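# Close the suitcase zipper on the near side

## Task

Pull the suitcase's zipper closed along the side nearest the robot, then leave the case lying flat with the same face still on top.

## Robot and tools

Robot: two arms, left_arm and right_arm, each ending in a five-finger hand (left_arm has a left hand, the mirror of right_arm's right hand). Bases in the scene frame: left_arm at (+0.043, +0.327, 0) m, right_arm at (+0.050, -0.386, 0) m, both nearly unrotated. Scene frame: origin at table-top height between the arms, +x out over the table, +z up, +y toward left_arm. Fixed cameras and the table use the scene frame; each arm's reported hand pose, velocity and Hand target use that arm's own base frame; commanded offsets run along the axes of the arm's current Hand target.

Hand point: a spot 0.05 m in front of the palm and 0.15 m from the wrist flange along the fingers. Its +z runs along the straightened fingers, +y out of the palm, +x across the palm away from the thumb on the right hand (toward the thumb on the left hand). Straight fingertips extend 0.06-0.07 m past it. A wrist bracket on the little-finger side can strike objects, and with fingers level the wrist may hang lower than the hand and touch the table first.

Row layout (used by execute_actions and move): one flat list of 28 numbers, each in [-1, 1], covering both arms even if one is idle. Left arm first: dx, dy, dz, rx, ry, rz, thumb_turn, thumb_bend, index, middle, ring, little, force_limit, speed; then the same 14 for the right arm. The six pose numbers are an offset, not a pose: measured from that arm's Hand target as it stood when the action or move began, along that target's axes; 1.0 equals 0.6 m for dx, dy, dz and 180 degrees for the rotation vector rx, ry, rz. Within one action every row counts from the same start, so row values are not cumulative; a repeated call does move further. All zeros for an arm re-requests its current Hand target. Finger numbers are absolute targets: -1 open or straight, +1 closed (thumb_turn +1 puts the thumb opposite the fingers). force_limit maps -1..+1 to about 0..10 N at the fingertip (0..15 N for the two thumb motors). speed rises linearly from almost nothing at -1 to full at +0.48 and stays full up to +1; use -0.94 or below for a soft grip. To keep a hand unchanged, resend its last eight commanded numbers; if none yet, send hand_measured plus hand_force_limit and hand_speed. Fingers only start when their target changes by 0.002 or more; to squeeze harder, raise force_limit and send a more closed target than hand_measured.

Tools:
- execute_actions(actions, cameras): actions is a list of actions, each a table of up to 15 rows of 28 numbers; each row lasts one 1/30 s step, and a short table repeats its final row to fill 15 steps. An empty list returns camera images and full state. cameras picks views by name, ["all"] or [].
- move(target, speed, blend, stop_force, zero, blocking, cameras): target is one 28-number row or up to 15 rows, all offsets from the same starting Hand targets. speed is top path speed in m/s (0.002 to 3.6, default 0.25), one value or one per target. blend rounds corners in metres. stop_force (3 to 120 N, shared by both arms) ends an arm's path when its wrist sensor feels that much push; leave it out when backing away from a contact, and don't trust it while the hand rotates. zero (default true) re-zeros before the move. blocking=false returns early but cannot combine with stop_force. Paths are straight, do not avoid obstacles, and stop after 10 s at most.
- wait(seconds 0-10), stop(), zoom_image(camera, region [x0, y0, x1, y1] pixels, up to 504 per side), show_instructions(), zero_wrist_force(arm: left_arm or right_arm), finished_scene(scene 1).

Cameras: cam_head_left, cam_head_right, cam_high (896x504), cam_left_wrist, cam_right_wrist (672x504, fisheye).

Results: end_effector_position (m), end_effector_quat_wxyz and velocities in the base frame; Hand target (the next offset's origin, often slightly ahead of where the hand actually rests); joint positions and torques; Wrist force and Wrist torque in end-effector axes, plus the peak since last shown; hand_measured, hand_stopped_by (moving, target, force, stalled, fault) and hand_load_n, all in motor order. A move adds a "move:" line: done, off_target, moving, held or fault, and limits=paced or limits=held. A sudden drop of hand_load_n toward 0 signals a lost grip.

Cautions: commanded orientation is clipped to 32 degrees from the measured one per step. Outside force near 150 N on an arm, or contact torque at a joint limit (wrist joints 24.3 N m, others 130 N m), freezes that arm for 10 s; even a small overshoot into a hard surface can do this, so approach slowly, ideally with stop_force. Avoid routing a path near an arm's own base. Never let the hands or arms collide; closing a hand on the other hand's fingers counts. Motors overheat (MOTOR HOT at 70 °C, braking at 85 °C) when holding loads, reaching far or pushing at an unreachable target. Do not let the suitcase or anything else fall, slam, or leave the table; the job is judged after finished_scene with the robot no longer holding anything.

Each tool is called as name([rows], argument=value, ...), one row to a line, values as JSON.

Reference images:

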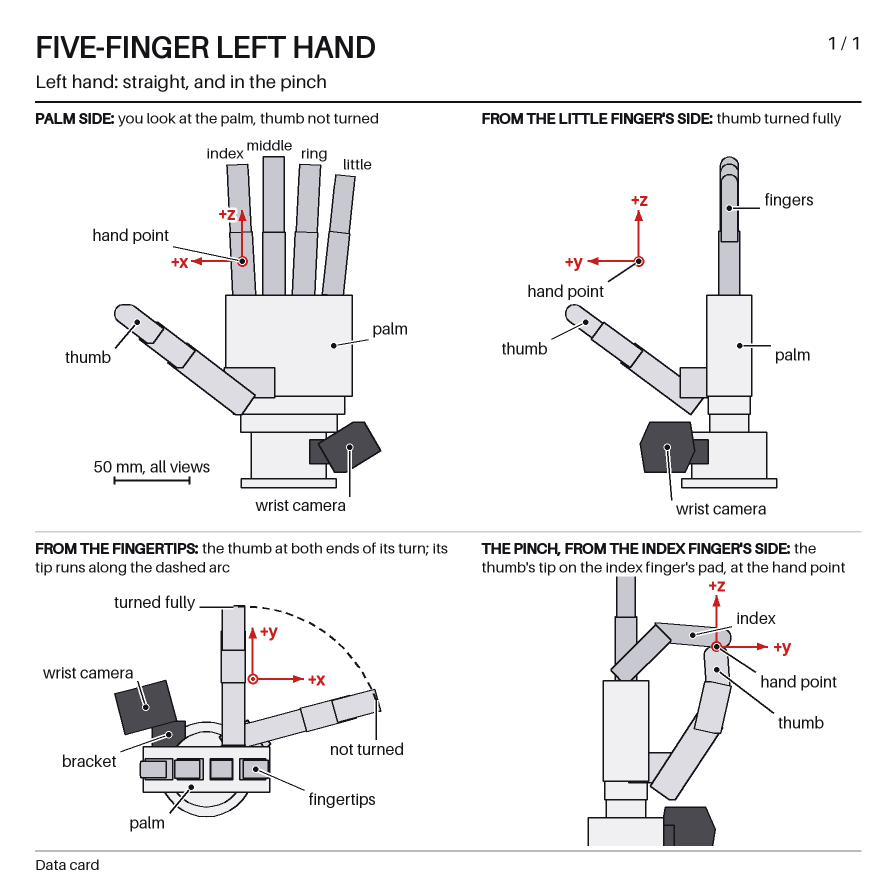

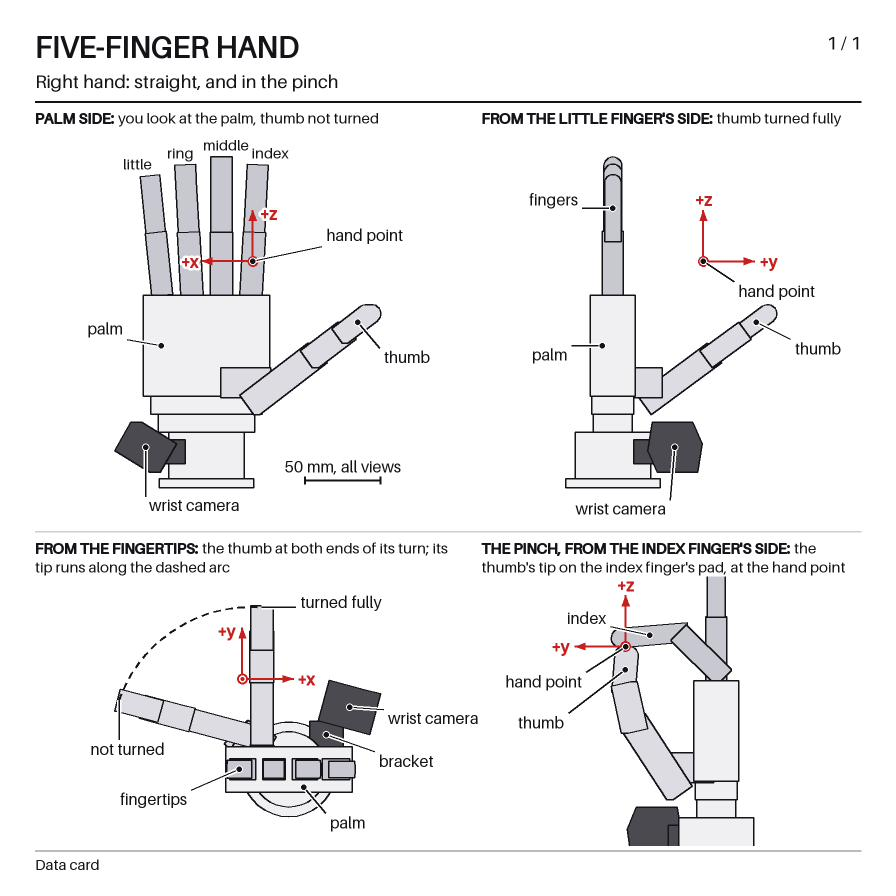

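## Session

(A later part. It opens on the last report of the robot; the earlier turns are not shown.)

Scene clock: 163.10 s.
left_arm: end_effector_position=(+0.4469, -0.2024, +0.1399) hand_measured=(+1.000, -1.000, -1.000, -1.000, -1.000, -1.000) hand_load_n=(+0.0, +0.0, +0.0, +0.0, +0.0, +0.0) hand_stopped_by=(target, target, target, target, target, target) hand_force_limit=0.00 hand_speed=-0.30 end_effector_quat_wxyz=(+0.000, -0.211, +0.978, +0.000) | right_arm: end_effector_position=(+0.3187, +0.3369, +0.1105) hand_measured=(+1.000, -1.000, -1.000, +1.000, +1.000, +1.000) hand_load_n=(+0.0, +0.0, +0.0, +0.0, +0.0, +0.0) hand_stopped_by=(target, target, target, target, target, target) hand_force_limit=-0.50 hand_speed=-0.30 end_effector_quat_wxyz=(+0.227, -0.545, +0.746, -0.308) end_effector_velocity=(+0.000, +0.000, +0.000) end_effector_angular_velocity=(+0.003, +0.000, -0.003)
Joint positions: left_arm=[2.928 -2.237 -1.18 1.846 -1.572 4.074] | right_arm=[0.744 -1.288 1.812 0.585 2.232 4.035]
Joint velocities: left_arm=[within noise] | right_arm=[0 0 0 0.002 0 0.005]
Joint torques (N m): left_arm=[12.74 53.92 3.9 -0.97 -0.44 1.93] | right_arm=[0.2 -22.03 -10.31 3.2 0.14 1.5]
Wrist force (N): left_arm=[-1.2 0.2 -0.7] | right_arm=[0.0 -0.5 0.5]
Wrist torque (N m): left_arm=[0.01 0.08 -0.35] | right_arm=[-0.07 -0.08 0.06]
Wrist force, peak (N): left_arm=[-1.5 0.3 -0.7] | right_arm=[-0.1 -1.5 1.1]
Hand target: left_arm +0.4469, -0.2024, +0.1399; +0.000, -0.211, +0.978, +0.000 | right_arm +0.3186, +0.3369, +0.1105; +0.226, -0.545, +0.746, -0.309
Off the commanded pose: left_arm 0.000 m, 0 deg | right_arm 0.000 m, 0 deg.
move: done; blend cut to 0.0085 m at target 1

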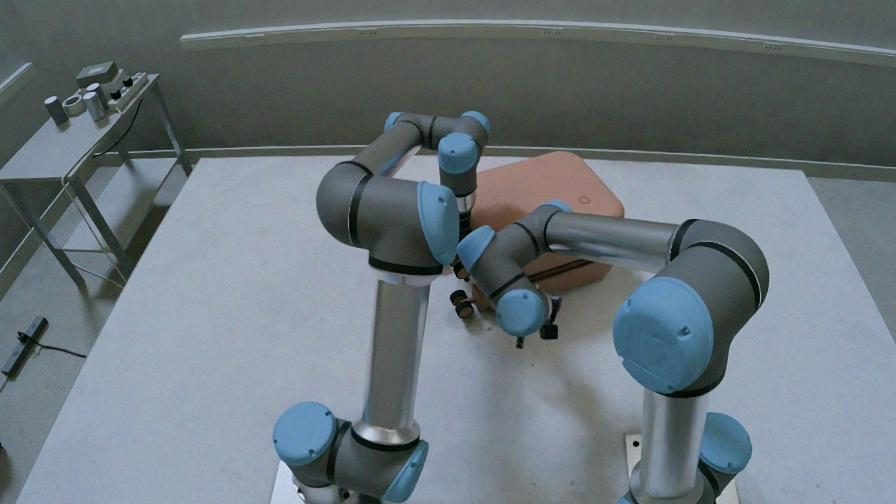

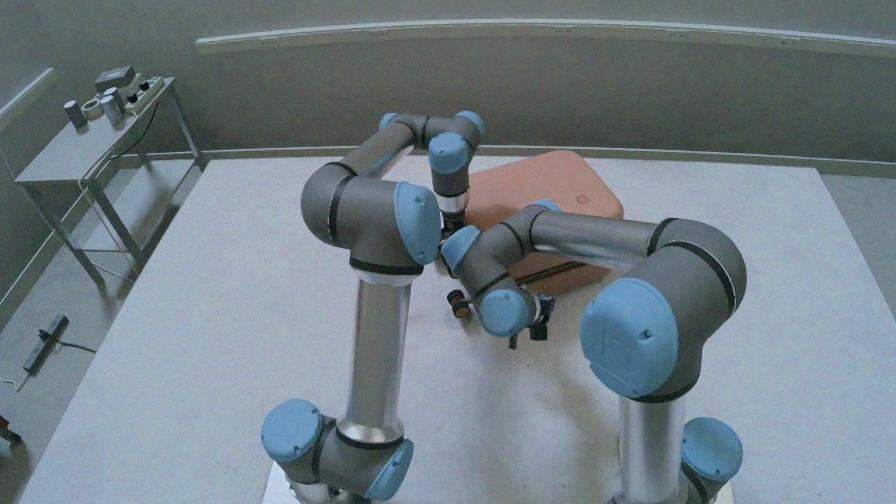

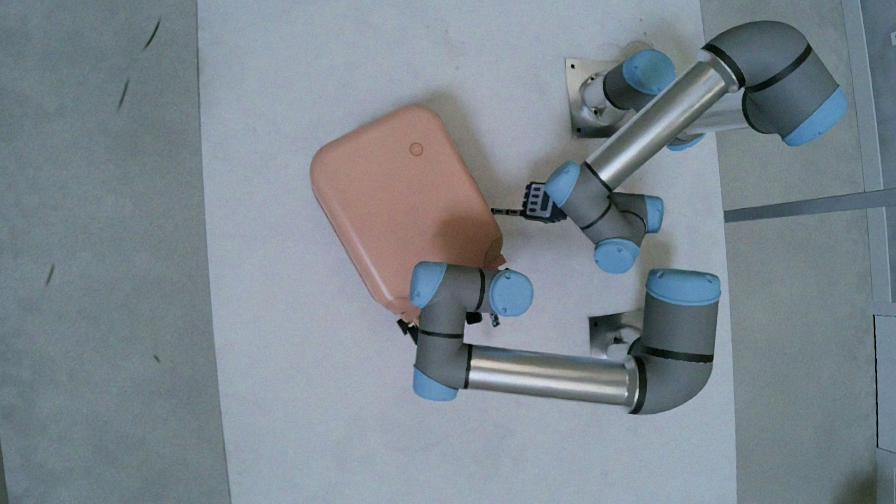

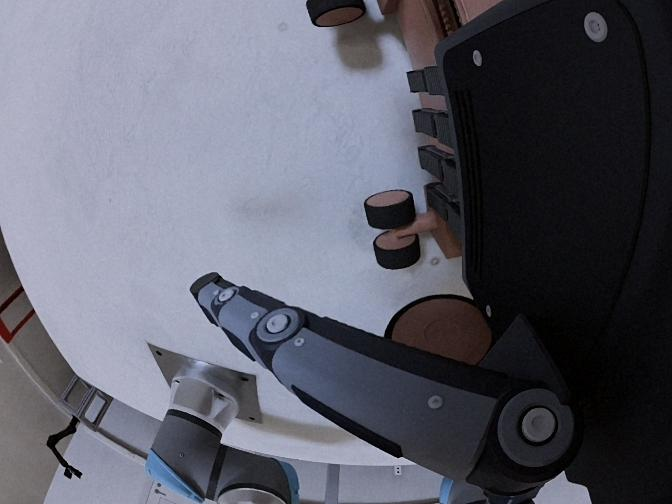

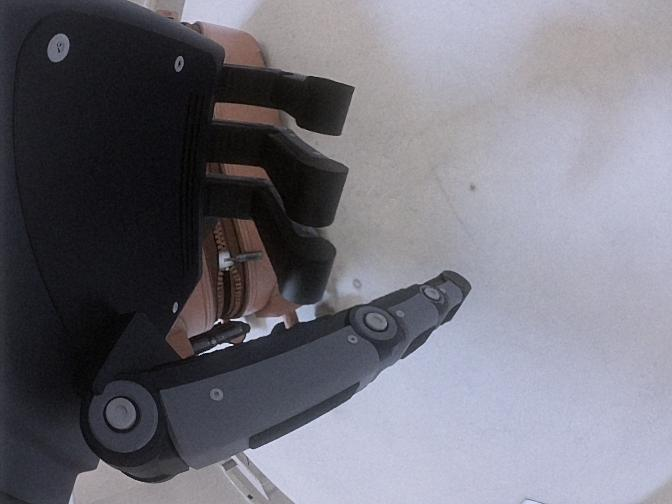

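move(target=[0,0,0,0,0,0,1,-1,-1,-1,-1,-1,0,-0.3,-0.0471,-0.0333,0.0333,0,0,0,1,-1,-1,1,1,1,-0.5,-0.3], cameras=["cam_head_right","cam_high","cam_right_wrist"], speed=0.02, stop_force=3)

zoom_image(camera="cam_right_wrist", region=[190, 200, 290, 340])

zoom_image(camera="cam_high", region=[440, 150, 560, 270])

Scene clock: 167.13 s.
left_arm: end_effector_position=(+0.4469, -0.2024, +0.1399) hand_measured=(+1.000, -1.000, -1.000, -1.000, -1.000, -1.000) hand_load_n=(+0.0, +0.0, +0.0, +0.0, +0.0, -0.5) hand_stopped_by=(target, target, target, target, target, target) hand_force_limit=0.00 hand_speed=-0.30 end_effector_quat_wxyz=(+0.000, -0.211, +0.978, +0.000) | right_arm: end_effector_position=(+0.3485, +0.3523, +0.1105) hand_measured=(+1.000, -1.000, -1.000, +1.000, +1.000, +1.000) hand_load_n=(+0.0, +0.0, -1.5, +0.5, +0.0, +0.0) hand_stopped_by=(target, target, target, target, target, target) hand_force_limit=-0.50 hand_speed=-0.30 end_effector_quat_wxyz=(+0.226, -0.545, +0.746, -0.309)
Joint positions: left_arm=[2.928 -2.237 -1.18 1.846 -1.572 4.074] | right_arm=[0.722 -1.229 1.727 0.597 2.222 4.01]
Joint torques (N m): left_arm=[12.29 54.37 3.91 -0.85 -1.71 1.63] | right_arm=[6.6 -36.18 -10.31 0.7 3.16 1.73]
Wrist force (N): left_arm=[-1.4 0.2 -0.8] | right_arm=[1.5 0.9 -1.2]
Wrist torque (N m): left_arm=[0.01 0.12 -0.37] | right_arm=[0.07 0.07 0.15]
Wrist force, peak (N): left_arm=[-1.6 0.2 -0.7] | right_arm=[4.9 2.4 -4.8]
Hand target: left_arm +0.4469, -0.2024, +0.1399; +0.000, -0.211, +0.978, +0.000 | right_arm +0.3485, +0.3523, +0.1105; +0.226, -0.545, +0.746, -0.309 (not the last commanded pose)
Off the commanded pose: left_arm 0.000 m, 0 deg | right_arm 0.006 m, 0 deg.
move: contact (right_arm)
Images, in order (width x height): cam_head_right 896x504, cam_high 896x504, cam_right_wrist 672x504.

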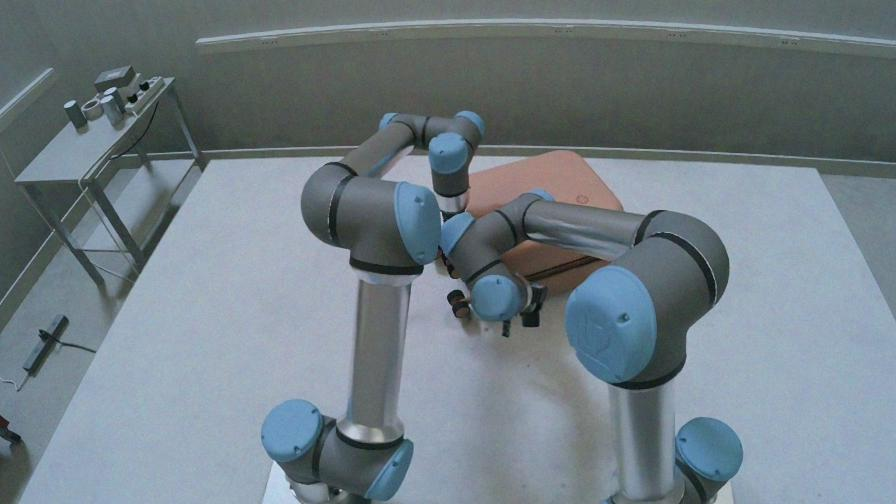

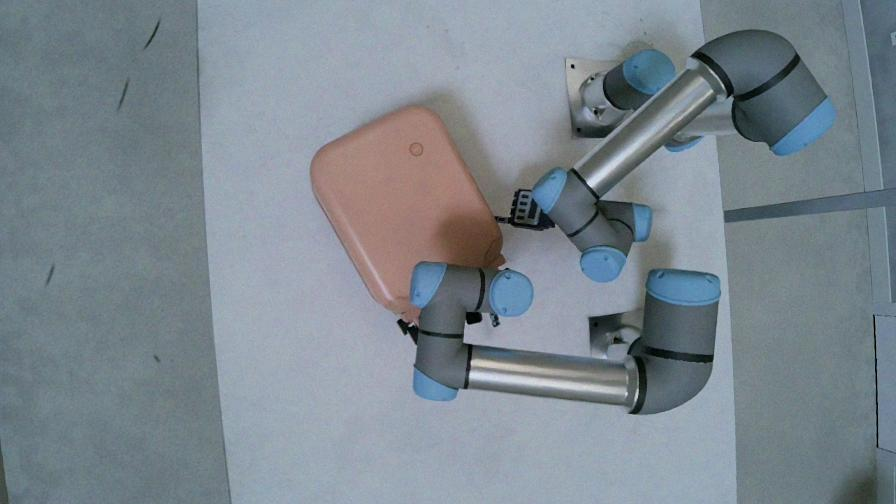

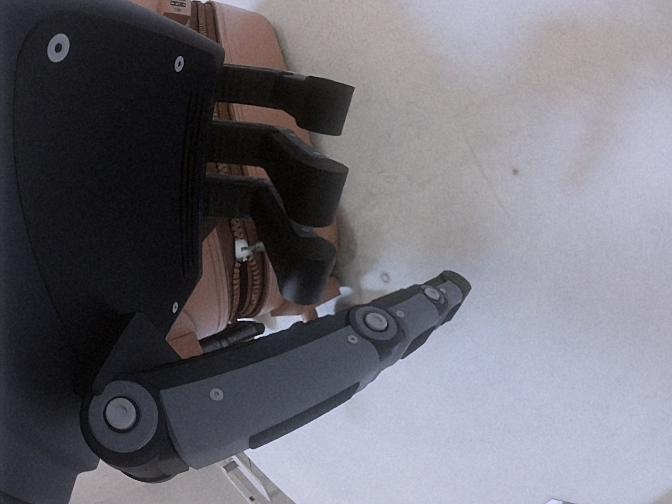

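Scaled by 3.600 from the camera's 672x504 image, which has a finer 960x720 frame.

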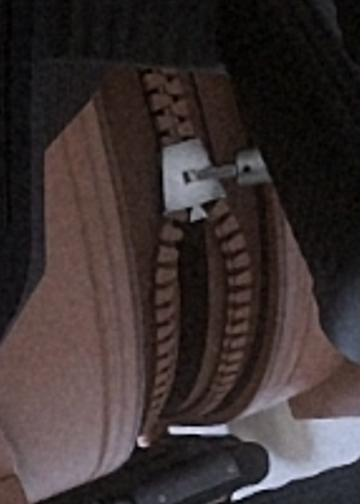

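Scaled by 4.200 from the camera's 896x504 image, which has a finer 1280x720 frame.

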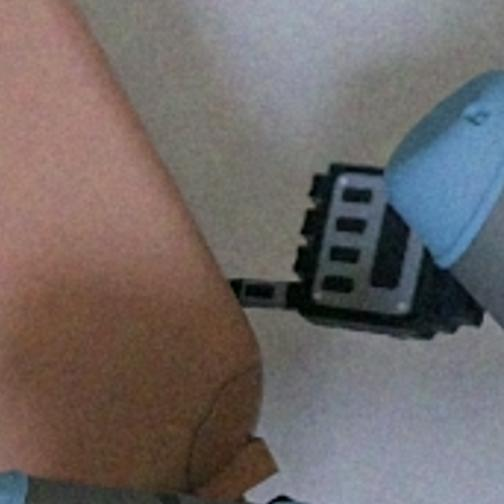

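move([
  [0,0,0,0,0,0,1,-1,-1,-1,-1,-1,0,-0.3,-0.0164,0.0101,-0.0101,0,0,0,1,-1,-1,1,1,1,-0.5,-0.3],
  [0,0,0,0,0,0,1,-1,-1,-1,-1,-1,0,-0.3,-0.0304,0.0182,-0.0182,0,0,0,1,-1,-1,1,1,1,-0.5,-0.3],
  [0,0,0,0,0,0,1,-1,-1,-1,-1,-1,0,-0.3,-0.0424,0.0237,-0.0237,0,0,0,1,-1,-1,1,1,1,-0.5,-0.3],
], cameras=["cam_right_wrist","cam_high"], speed=0.02, blend=[0.002,0.002,0], stop_force=18)

zoom_image(camera="cam_right_wrist", region=[190, 200, 290, 340])

Scene clock: 173.87 s.
left_arm: end_effector_position=(+0.4469, -0.2024, +0.1399) hand_measured=(+1.000, -1.000, -1.000, -1.000, -1.000, -1.000) hand_load_n=(+0.0, +0.0, +0.0, +0.0, +0.0, +0.0) hand_stopped_by=(target, target, target, target, target, target) hand_force_limit=0.00 hand_speed=-0.30 end_effector_quat_wxyz=(+0.000, -0.211, +0.978, +0.000) | right_arm: end_effector_position=(+0.3374, +0.3813, +0.1106) hand_measured=(+1.000, -1.000, -1.000, +1.000, +1.000, +1.000) hand_load_n=(+0.0, +0.0, +0.0, +0.0, +0.0, +0.0) hand_stopped_by=(target, target, target, target, target, target) hand_force_limit=-0.50 hand_speed=-0.30 end_effector_quat_wxyz=(+0.226, -0.545, +0.746, -0.309)
Joint positions: left_arm=[2.928 -2.237 -1.18 1.846 -1.572 4.074] | right_arm=[0.792 -1.175 1.661 0.658 2.253 4.09]
Joint torques (N m): left_arm=[-16.93 51.2 8.3 -1.57 4.63 0.86] | right_arm=[0.99 -39.04 -12.13 -1.29 -5.08 1.7]
Wrist force (N): left_arm=[-16.4 20.1 -2.3] | right_arm=[18.0 -0.2 -0.3]
Wrist torque (N m): left_arm=[1.04 0.75 -1.30] | right_arm=[0.03 1.24 1.20]
Wrist force, peak (N): left_arm=[-16.5 21.2 0.0] | right_arm=[25.0 -3.5 3.8]
Hand target: left_arm +0.4469, -0.2024, +0.1399; +0.000, -0.211, +0.978, +0.000 | right_arm +0.3374, +0.3813, +0.1106; +0.226, -0.545, +0.746, -0.309 (not the last commanded pose)
Off the commanded pose: left_arm 0.000 m, 0 deg | right_arm 0.001 m, 0 deg.
move: contact (right_arm); path passed 2 of 3 targets
Images, in order (width x height): cam_high 896x504, cam_right_wrist 672x504.

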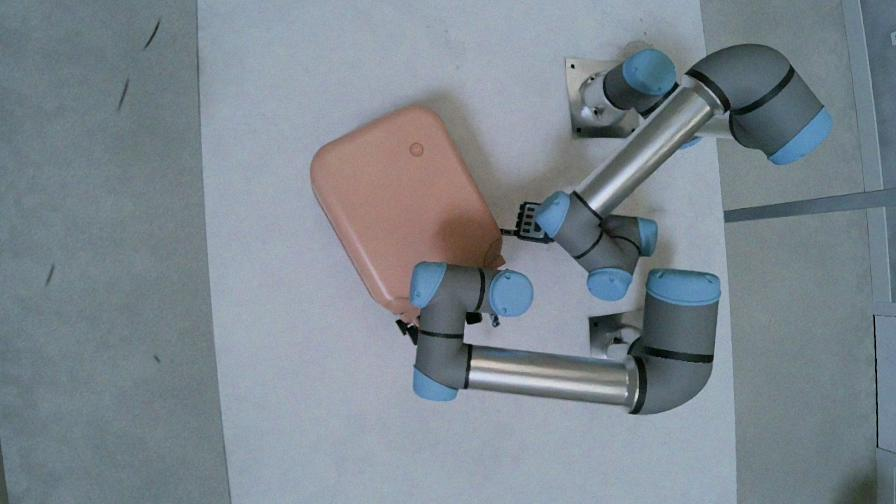

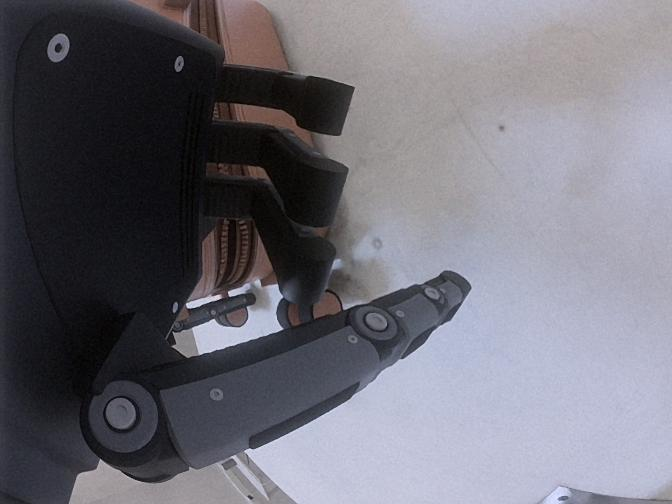

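Scaled by 3.600 from the camera's 672x504 image, which has a finer 960x720 frame.

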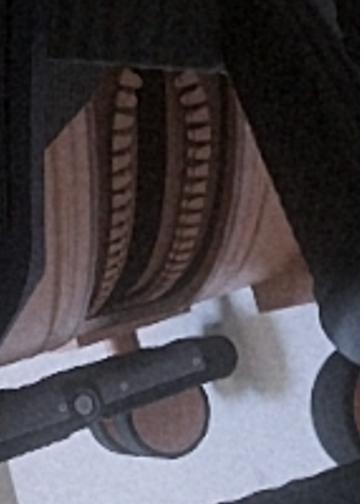

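move(target=[0,0,0,0,0,0,1,-1,-1,-1,-1,-1,0,-0.3,0.0029,-0.0012,0.0012,0,0,0,1,-1,-1,1,1,1,-0.5,-0.3], cameras=["cam_right_wrist"], speed=0.02)

move([
  [0,0,0,0,0,0,1,-1,-1,-1,-1,-1,0,-0.3,-0.0144,0.0065,-0.0065,0,0,0,1,-1,-1,1,1,1,-0.5,-0.3],
  [0,0,0,0,0,0,1,-1,-1,-1,-1,-1,0,-0.3,-0.0291,0.0105,-0.0105,0,0,0,1,-1,-1,1,1,1,-0.5,-0.3],
], cameras=["cam_right_wrist","cam_high"], speed=0.02, blend=[0.002,0], stop_force=15)

zoom_image(camera="cam_right_wrist", region=[190, 160, 310, 320])

Scene clock: 175.90 s.
left_arm: end_effector_position=(+0.4469, -0.2025, +0.1399) hand_measured=(+1.000, -1.000, -1.000, -1.000, -1.000, -1.000) hand_load_n=(+0.0, +0.0, +0.0, +0.0, +0.0, +0.0) hand_stopped_by=(target, target, target, target, target, target) hand_force_limit=0.00 hand_speed=-0.30 end_effector_quat_wxyz=(+0.000, -0.211, +0.978, +0.000) | right_arm: end_effector_position=(+0.3379, +0.3794, +0.1106) hand_measured=(+1.000, -1.000, -1.000, +1.000, +1.000, +1.000) hand_load_n=(+0.0, +0.0, -4.0, +0.0, +0.0, +0.0) hand_stopped_by=(target, target, target, target, target, target) hand_force_limit=-0.50 hand_speed=-0.30 end_effector_quat_wxyz=(+0.226, -0.545, +0.746, -0.309)
Joint positions: left_arm=[2.928 -2.237 -1.18 1.846 -1.572 4.074] | right_arm=[0.788 -1.179 1.667 0.654 2.251 4.085]
Joint torques (N m): left_arm=[-14.57 49.44 11.98 -2.81 1.59 -0.67] | right_arm=[-4.59 -32.51 -11.25 0.35 -1.24 -0.52]
Wrist force (N): left_arm=[-7.8 3.3 -1.5] | right_arm=[4.2 3.0 -5.0]
Wrist torque (N m): left_arm=[0.21 0.38 -0.73] | right_arm=[0.28 0.19 0.33]
Wrist force, peak (N): left_arm=[-16.5 20.1 -2.5] | right_arm=[18.5 -0.3 -0.4]
Hand target: left_arm +0.4469, -0.2024, +0.1399; +0.000, -0.211, +0.978, +0.000 | right_arm +0.3378, +0.3794, +0.1106; +0.226, -0.545, +0.746, -0.309
Off the commanded pose: left_arm 0.000 m, 0 deg | right_arm 0.000 m, 0 deg.
move: done
Images, in order (width x height): cam_right_wrist 672x504.

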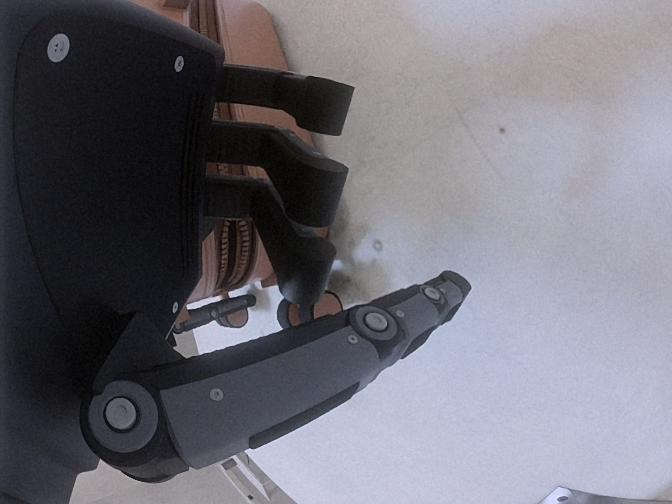

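Scene clock: 176.80 s.
left_arm: end_effector_position=(+0.4469, -0.2025, +0.1399) hand_measured=(+1.000, -1.000, -1.000, -1.000, -1.000, -1.000) hand_load_n=(+0.0, +0.0, +0.0, +0.0, +0.0, +0.0) hand_stopped_by=(target, target, target, target, target, target) hand_force_limit=0.00 hand_speed=-0.30 end_effector_quat_wxyz=(+0.000, -0.211, +0.978, +0.000) | right_arm: end_effector_position=(+0.3374, +0.3808, +0.1106) hand_measured=(+1.000, -1.000, -1.000, +1.000, +1.000, +1.000) hand_load_n=(+0.0, +0.0, -1.0, +0.0, +0.0, +0.0) hand_stopped_by=(target, target, target, target, target, target) hand_force_limit=-0.50 hand_speed=-0.30 end_effector_quat_wxyz=(+0.226, -0.545, +0.746, -0.309)
Joint positions: left_arm=[2.928 -2.237 -1.18 1.846 -1.572 4.074] | right_arm=[0.792 -1.176 1.663 0.658 2.252 4.09]
Joint torques (N m): left_arm=[-0.5 48.21 13.74 -3.4 5.8 -1.35] | right_arm=[8.77 -27.84 -19.4 -0.13 -3.59 1.67]
Wrist force (N): left_arm=[-13.4 14.8 -2.2] | right_arm=[13.6 0.0 -1.1]
Wrist torque (N m): left_arm=[0.76 0.64 -1.07] | right_arm=[0.04 0.91 0.90]
Wrist force, peak (N): left_arm=[-13.8 16.9 -0.1] | right_arm=[21.8 -2.8 3.2]
Hand target: left_arm +0.4469, -0.2024, +0.1399; +0.000, -0.211, +0.978, +0.000 | right_arm +0.3374, +0.3808, +0.1105; +0.226, -0.545, +0.746, -0.309 (not the last commanded pose)
Off the commanded pose: left_arm 0.000 m, 0 deg | right_arm 0.018 m, 0 deg.
move: contact (right_arm); path passed 0 of 2 targets
Images, in order (width x height): cam_high 896x504, cam_right_wrist 672x504.

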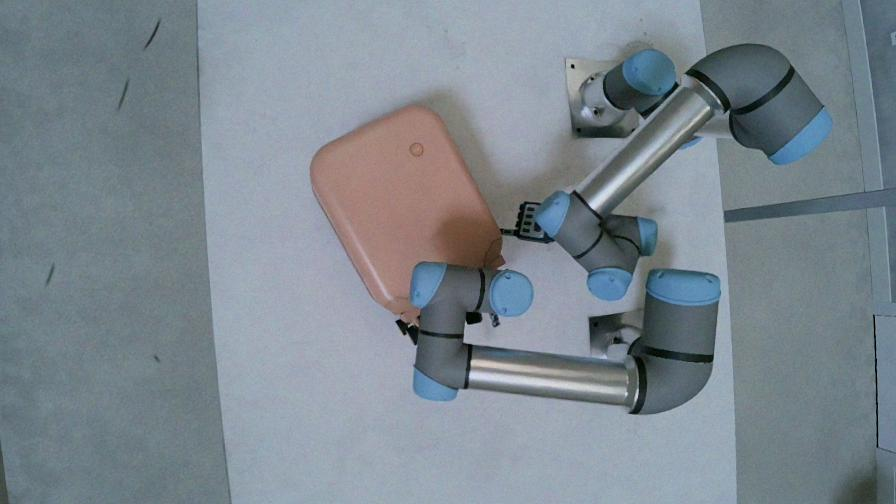

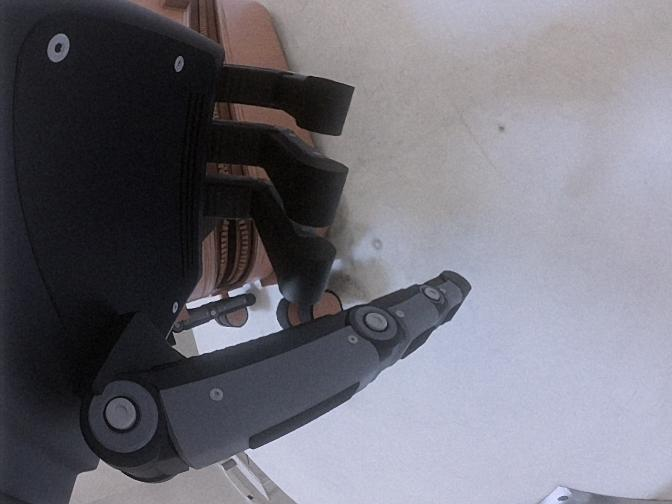

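Scaled by 3.150 from the camera's 672x504 image, which has a finer 960x720 frame.

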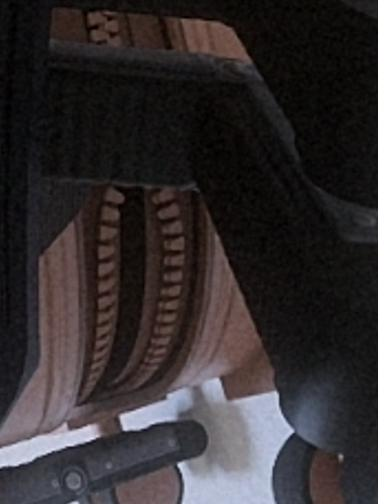

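move([
  [0,0,0,0,0,0,1,-1,-1,-1,-1,-1,0,-0.3,0.01,0,0,0,0,0,1,-1,-1,1,1,1,-0.5,-0.3],
  [0,0,0,0,0,0,1,-1,-1,-1,-1,-1,0,-0.3,0.067,0,0,0,0,0,1,-1,-1,1,1,1,-0.5,-0.3],
], cameras=["cam_right_wrist"], speed=0.1, blend=[0.004,0])

zoom_image(camera="cam_right_wrist", region=[190, 180, 290, 320])

Scene clock: 179.03 s.
left_arm: end_effector_position=(+0.4469, -0.2024, +0.1399) hand_measured=(+1.000, -1.000, -1.000, -1.000, -1.000, -1.000) hand_load_n=(+0.0, +0.0, +0.0, +0.0, +0.0, +0.0) hand_stopped_by=(target, target, target, target, target, target) hand_force_limit=0.00 hand_speed=-0.30 end_effector_quat_wxyz=(+0.000, -0.211, +0.978, +0.000) | right_arm: end_effector_position=(+0.3251, +0.3426, +0.1105) hand_measured=(+1.000, -1.000, -1.000, +1.000, +1.000, +1.000) hand_load_n=(+0.0, +0.0, +0.0, +0.0, +0.0, +0.0) hand_stopped_by=(target, target, target, target, target, target) hand_force_limit=-0.50 hand_speed=-0.30 end_effector_quat_wxyz=(+0.226, -0.545, +0.746, -0.309)
Joint positions: left_arm=[2.928 -2.237 -1.18 1.846 -1.572 4.074] | right_arm=[0.744 -1.269 1.787 0.592 2.232 4.034]
Joint torques (N m): left_arm=[2.34 46.59 18.7 -3.72 -1.67 -1.95] | right_arm=[5.11 -23.71 -19.66 3.08 3.42 1.62]
Wrist force (N): left_arm=[-3.7 1.2 -1.3] | right_arm=[-0.3 0.0 0.4]
Wrist torque (N m): left_arm=[0.10 0.17 -0.48] | right_arm=[0.01 -0.03 0.02]
Wrist force, peak (N): left_arm=[-13.6 14.9 -2.3] | right_arm=[14.2 0.3 -1.2]
Hand target: left_arm +0.4469, -0.2024, +0.1399; +0.000, -0.211, +0.978, +0.000 | right_arm +0.3251, +0.3426, +0.1105; +0.226, -0.545, +0.746, -0.309
Off the commanded pose: left_arm 0.000 m, 0 deg | right_arm 0.000 m, 0 deg.
move: done; blend cut to 0.003 m at target 1
Images, in order (width x height): cam_right_wrist 672x504.

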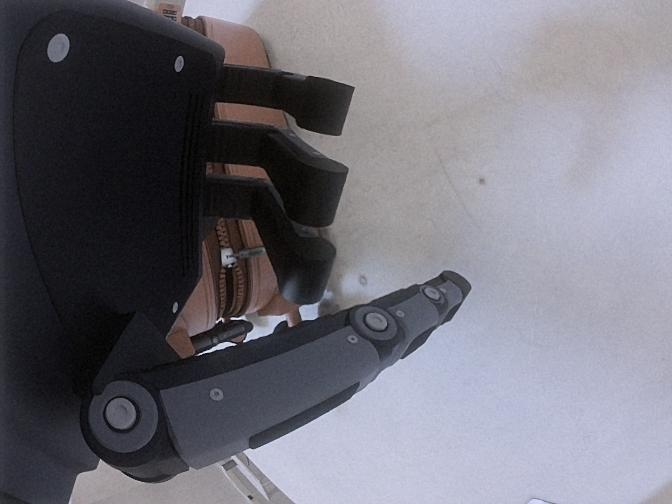

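Scaled by 3.600 from the camera's 672x504 image, which has a finer 960x720 frame.

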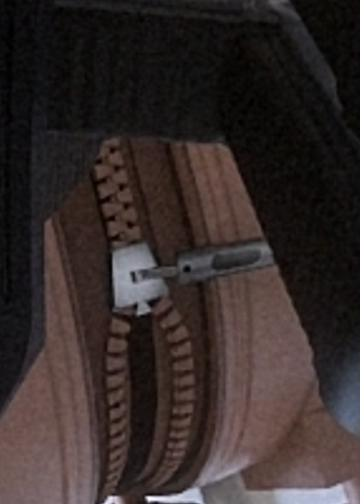

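move([
  [0,0.1,0,0,0,0,1,-1,1,1,1,1,0,0,0.0589,0.0417,-0.0417,0,0,0,1,-1,-1,1,1,1,-0.5,-0.3],
  [0,0.1,-0.3667,0,0,0,1,-1,1,1,1,1,0,0,0.0589,0.0417,-0.0417,0,0,0,1,-1,-1,1,1,1,-0.5,-0.3],
  [0.0809,-0.1518,-0.3667,0,0,0,1,-1,1,1,1,1,0,0,0.0589,0.0417,-0.0417,0,0,0,1,-1,-1,1,1,1,-0.5,-0.3],
], cameras=["all"], speed=0.25, blend=[0.0,0.03,0])

zoom_image(camera="cam_high", region=[360, 100, 660, 340])

zoom_image(camera="cam_right_wrist", region=[190, 180, 310, 340])

Scene clock: 187.07 s.
left_arm: end_effector_position=(+0.4304, -0.2376, +0.3588) hand_measured=(+1.000, -1.000, +1.000, +1.000, +1.000, +1.000) hand_load_n=(+0.0, -0.5, +0.0, +0.0, +0.5, +0.0) hand_stopped_by=(target, target, target, target, target, target) hand_force_limit=0.00 hand_speed=0.00 end_effector_quat_wxyz=(+0.002, -0.210, +0.978, -0.002) | right_arm: end_effector_position=(+0.2807, +0.3197, +0.1105) hand_measured=(+1.000, -1.000, -1.000, +1.000, +1.000, +1.000) hand_load_n=(+0.0, +0.0, +0.0, +0.0, +0.0, +0.0) hand_stopped_by=(target, target, target, target, target, target) hand_force_limit=-0.50 hand_speed=-0.30 end_effector_quat_wxyz=(+0.226, -0.545, +0.746, -0.309)
Joint positions: left_arm=[2.858 -2.247 -0.595 1.275 -1.57 4.006] | right_arm=[0.784 -1.353 1.906 0.586 2.249 4.08]
Joint torques (N m): left_arm=[9.33 50.87 19.85 -0.9 -2.1 2.02] | right_arm=[-9.61 -13.59 -10.6 3.57 -2.03 0.58]
Wrist force (N): left_arm=[-0.5 0.0 -0.8] | right_arm=[-0.6 -0.2 0.4]
Wrist torque (N m): left_arm=[0.05 0.01 -0.32] | right_arm=[0.01 0.00 0.00]
Wrist force, peak (N): left_arm=[3.9 -9.6 1.2] | right_arm=[-1.4 -0.2 1.0]
Hand target: left_arm +0.4304, -0.2376, +0.3588; +0.002, -0.210, +0.978, -0.002 (not the last commanded pose) | right_arm +0.2807, +0.3196, +0.1105; +0.226, -0.545, +0.746, -0.309
Off the commanded pose: left_arm 0.069 m, 0 deg | right_arm 0.000 m, 0 deg.
move: held (left_arm; a check stopped the path); path passed 2 of 3 targets; limits=held
pose unreachable (left arm): on one or more control steps of this call, first in action 0 (counted from 0), this arm could not follow its commanded pose, so it was not sent that pose on those steps. It may still have moved: this result reports where it is.
cause: moving toward the commanded pose would bring a part of the arm too close to another arm (a part of this arm just beyond joint 2 (shoulder lift) and a part of the right arm just beyond its joint 4 (wrist 1), 25 mm apart when this arm was first held).

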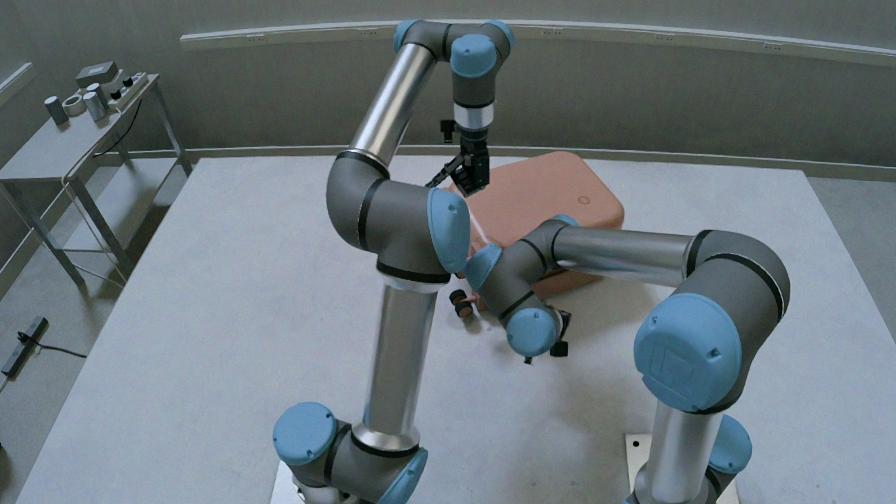

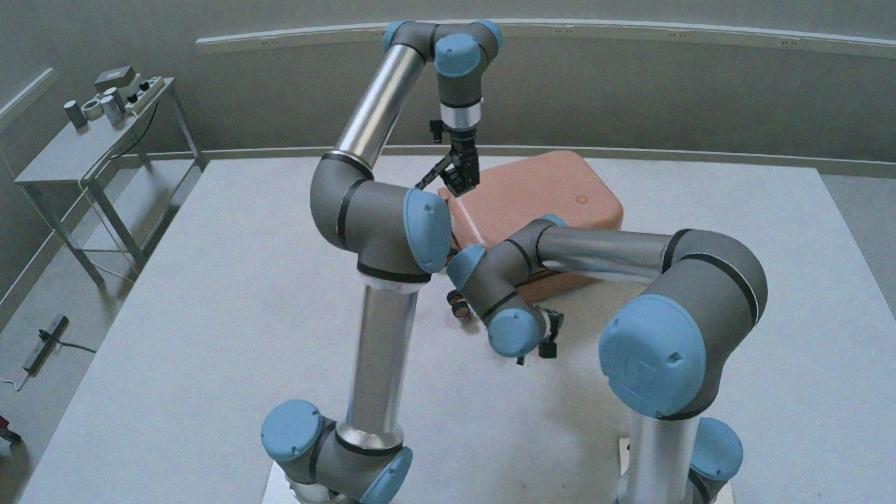

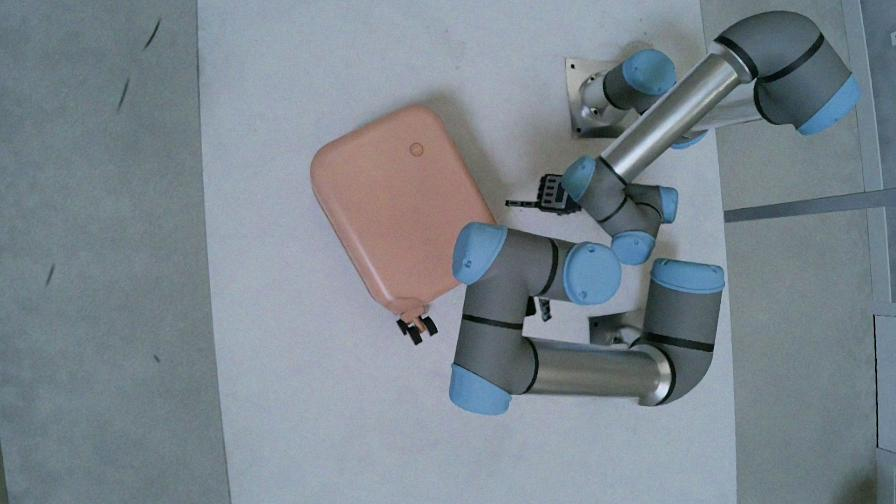

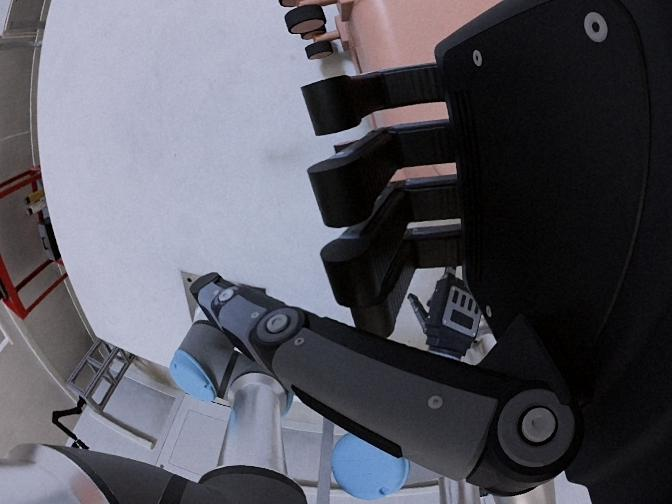

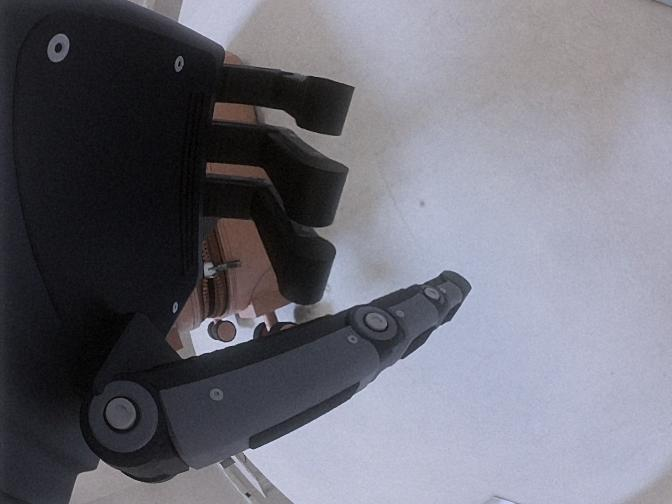

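Scaled by 1.680 from the camera's 896x504 image, which has a finer 1280x720 frame.

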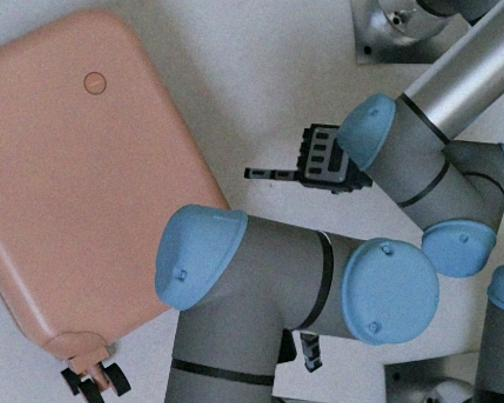

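Scaled by 3.150 from the camera's 672x504 image, which has a finer 960x720 frame.

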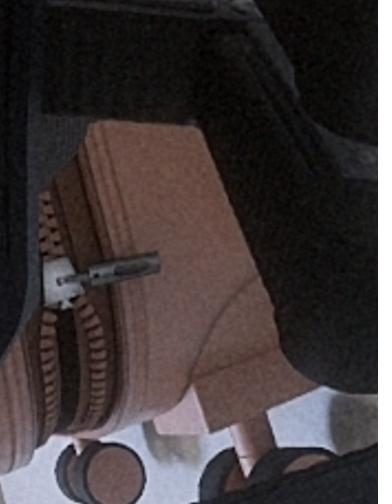

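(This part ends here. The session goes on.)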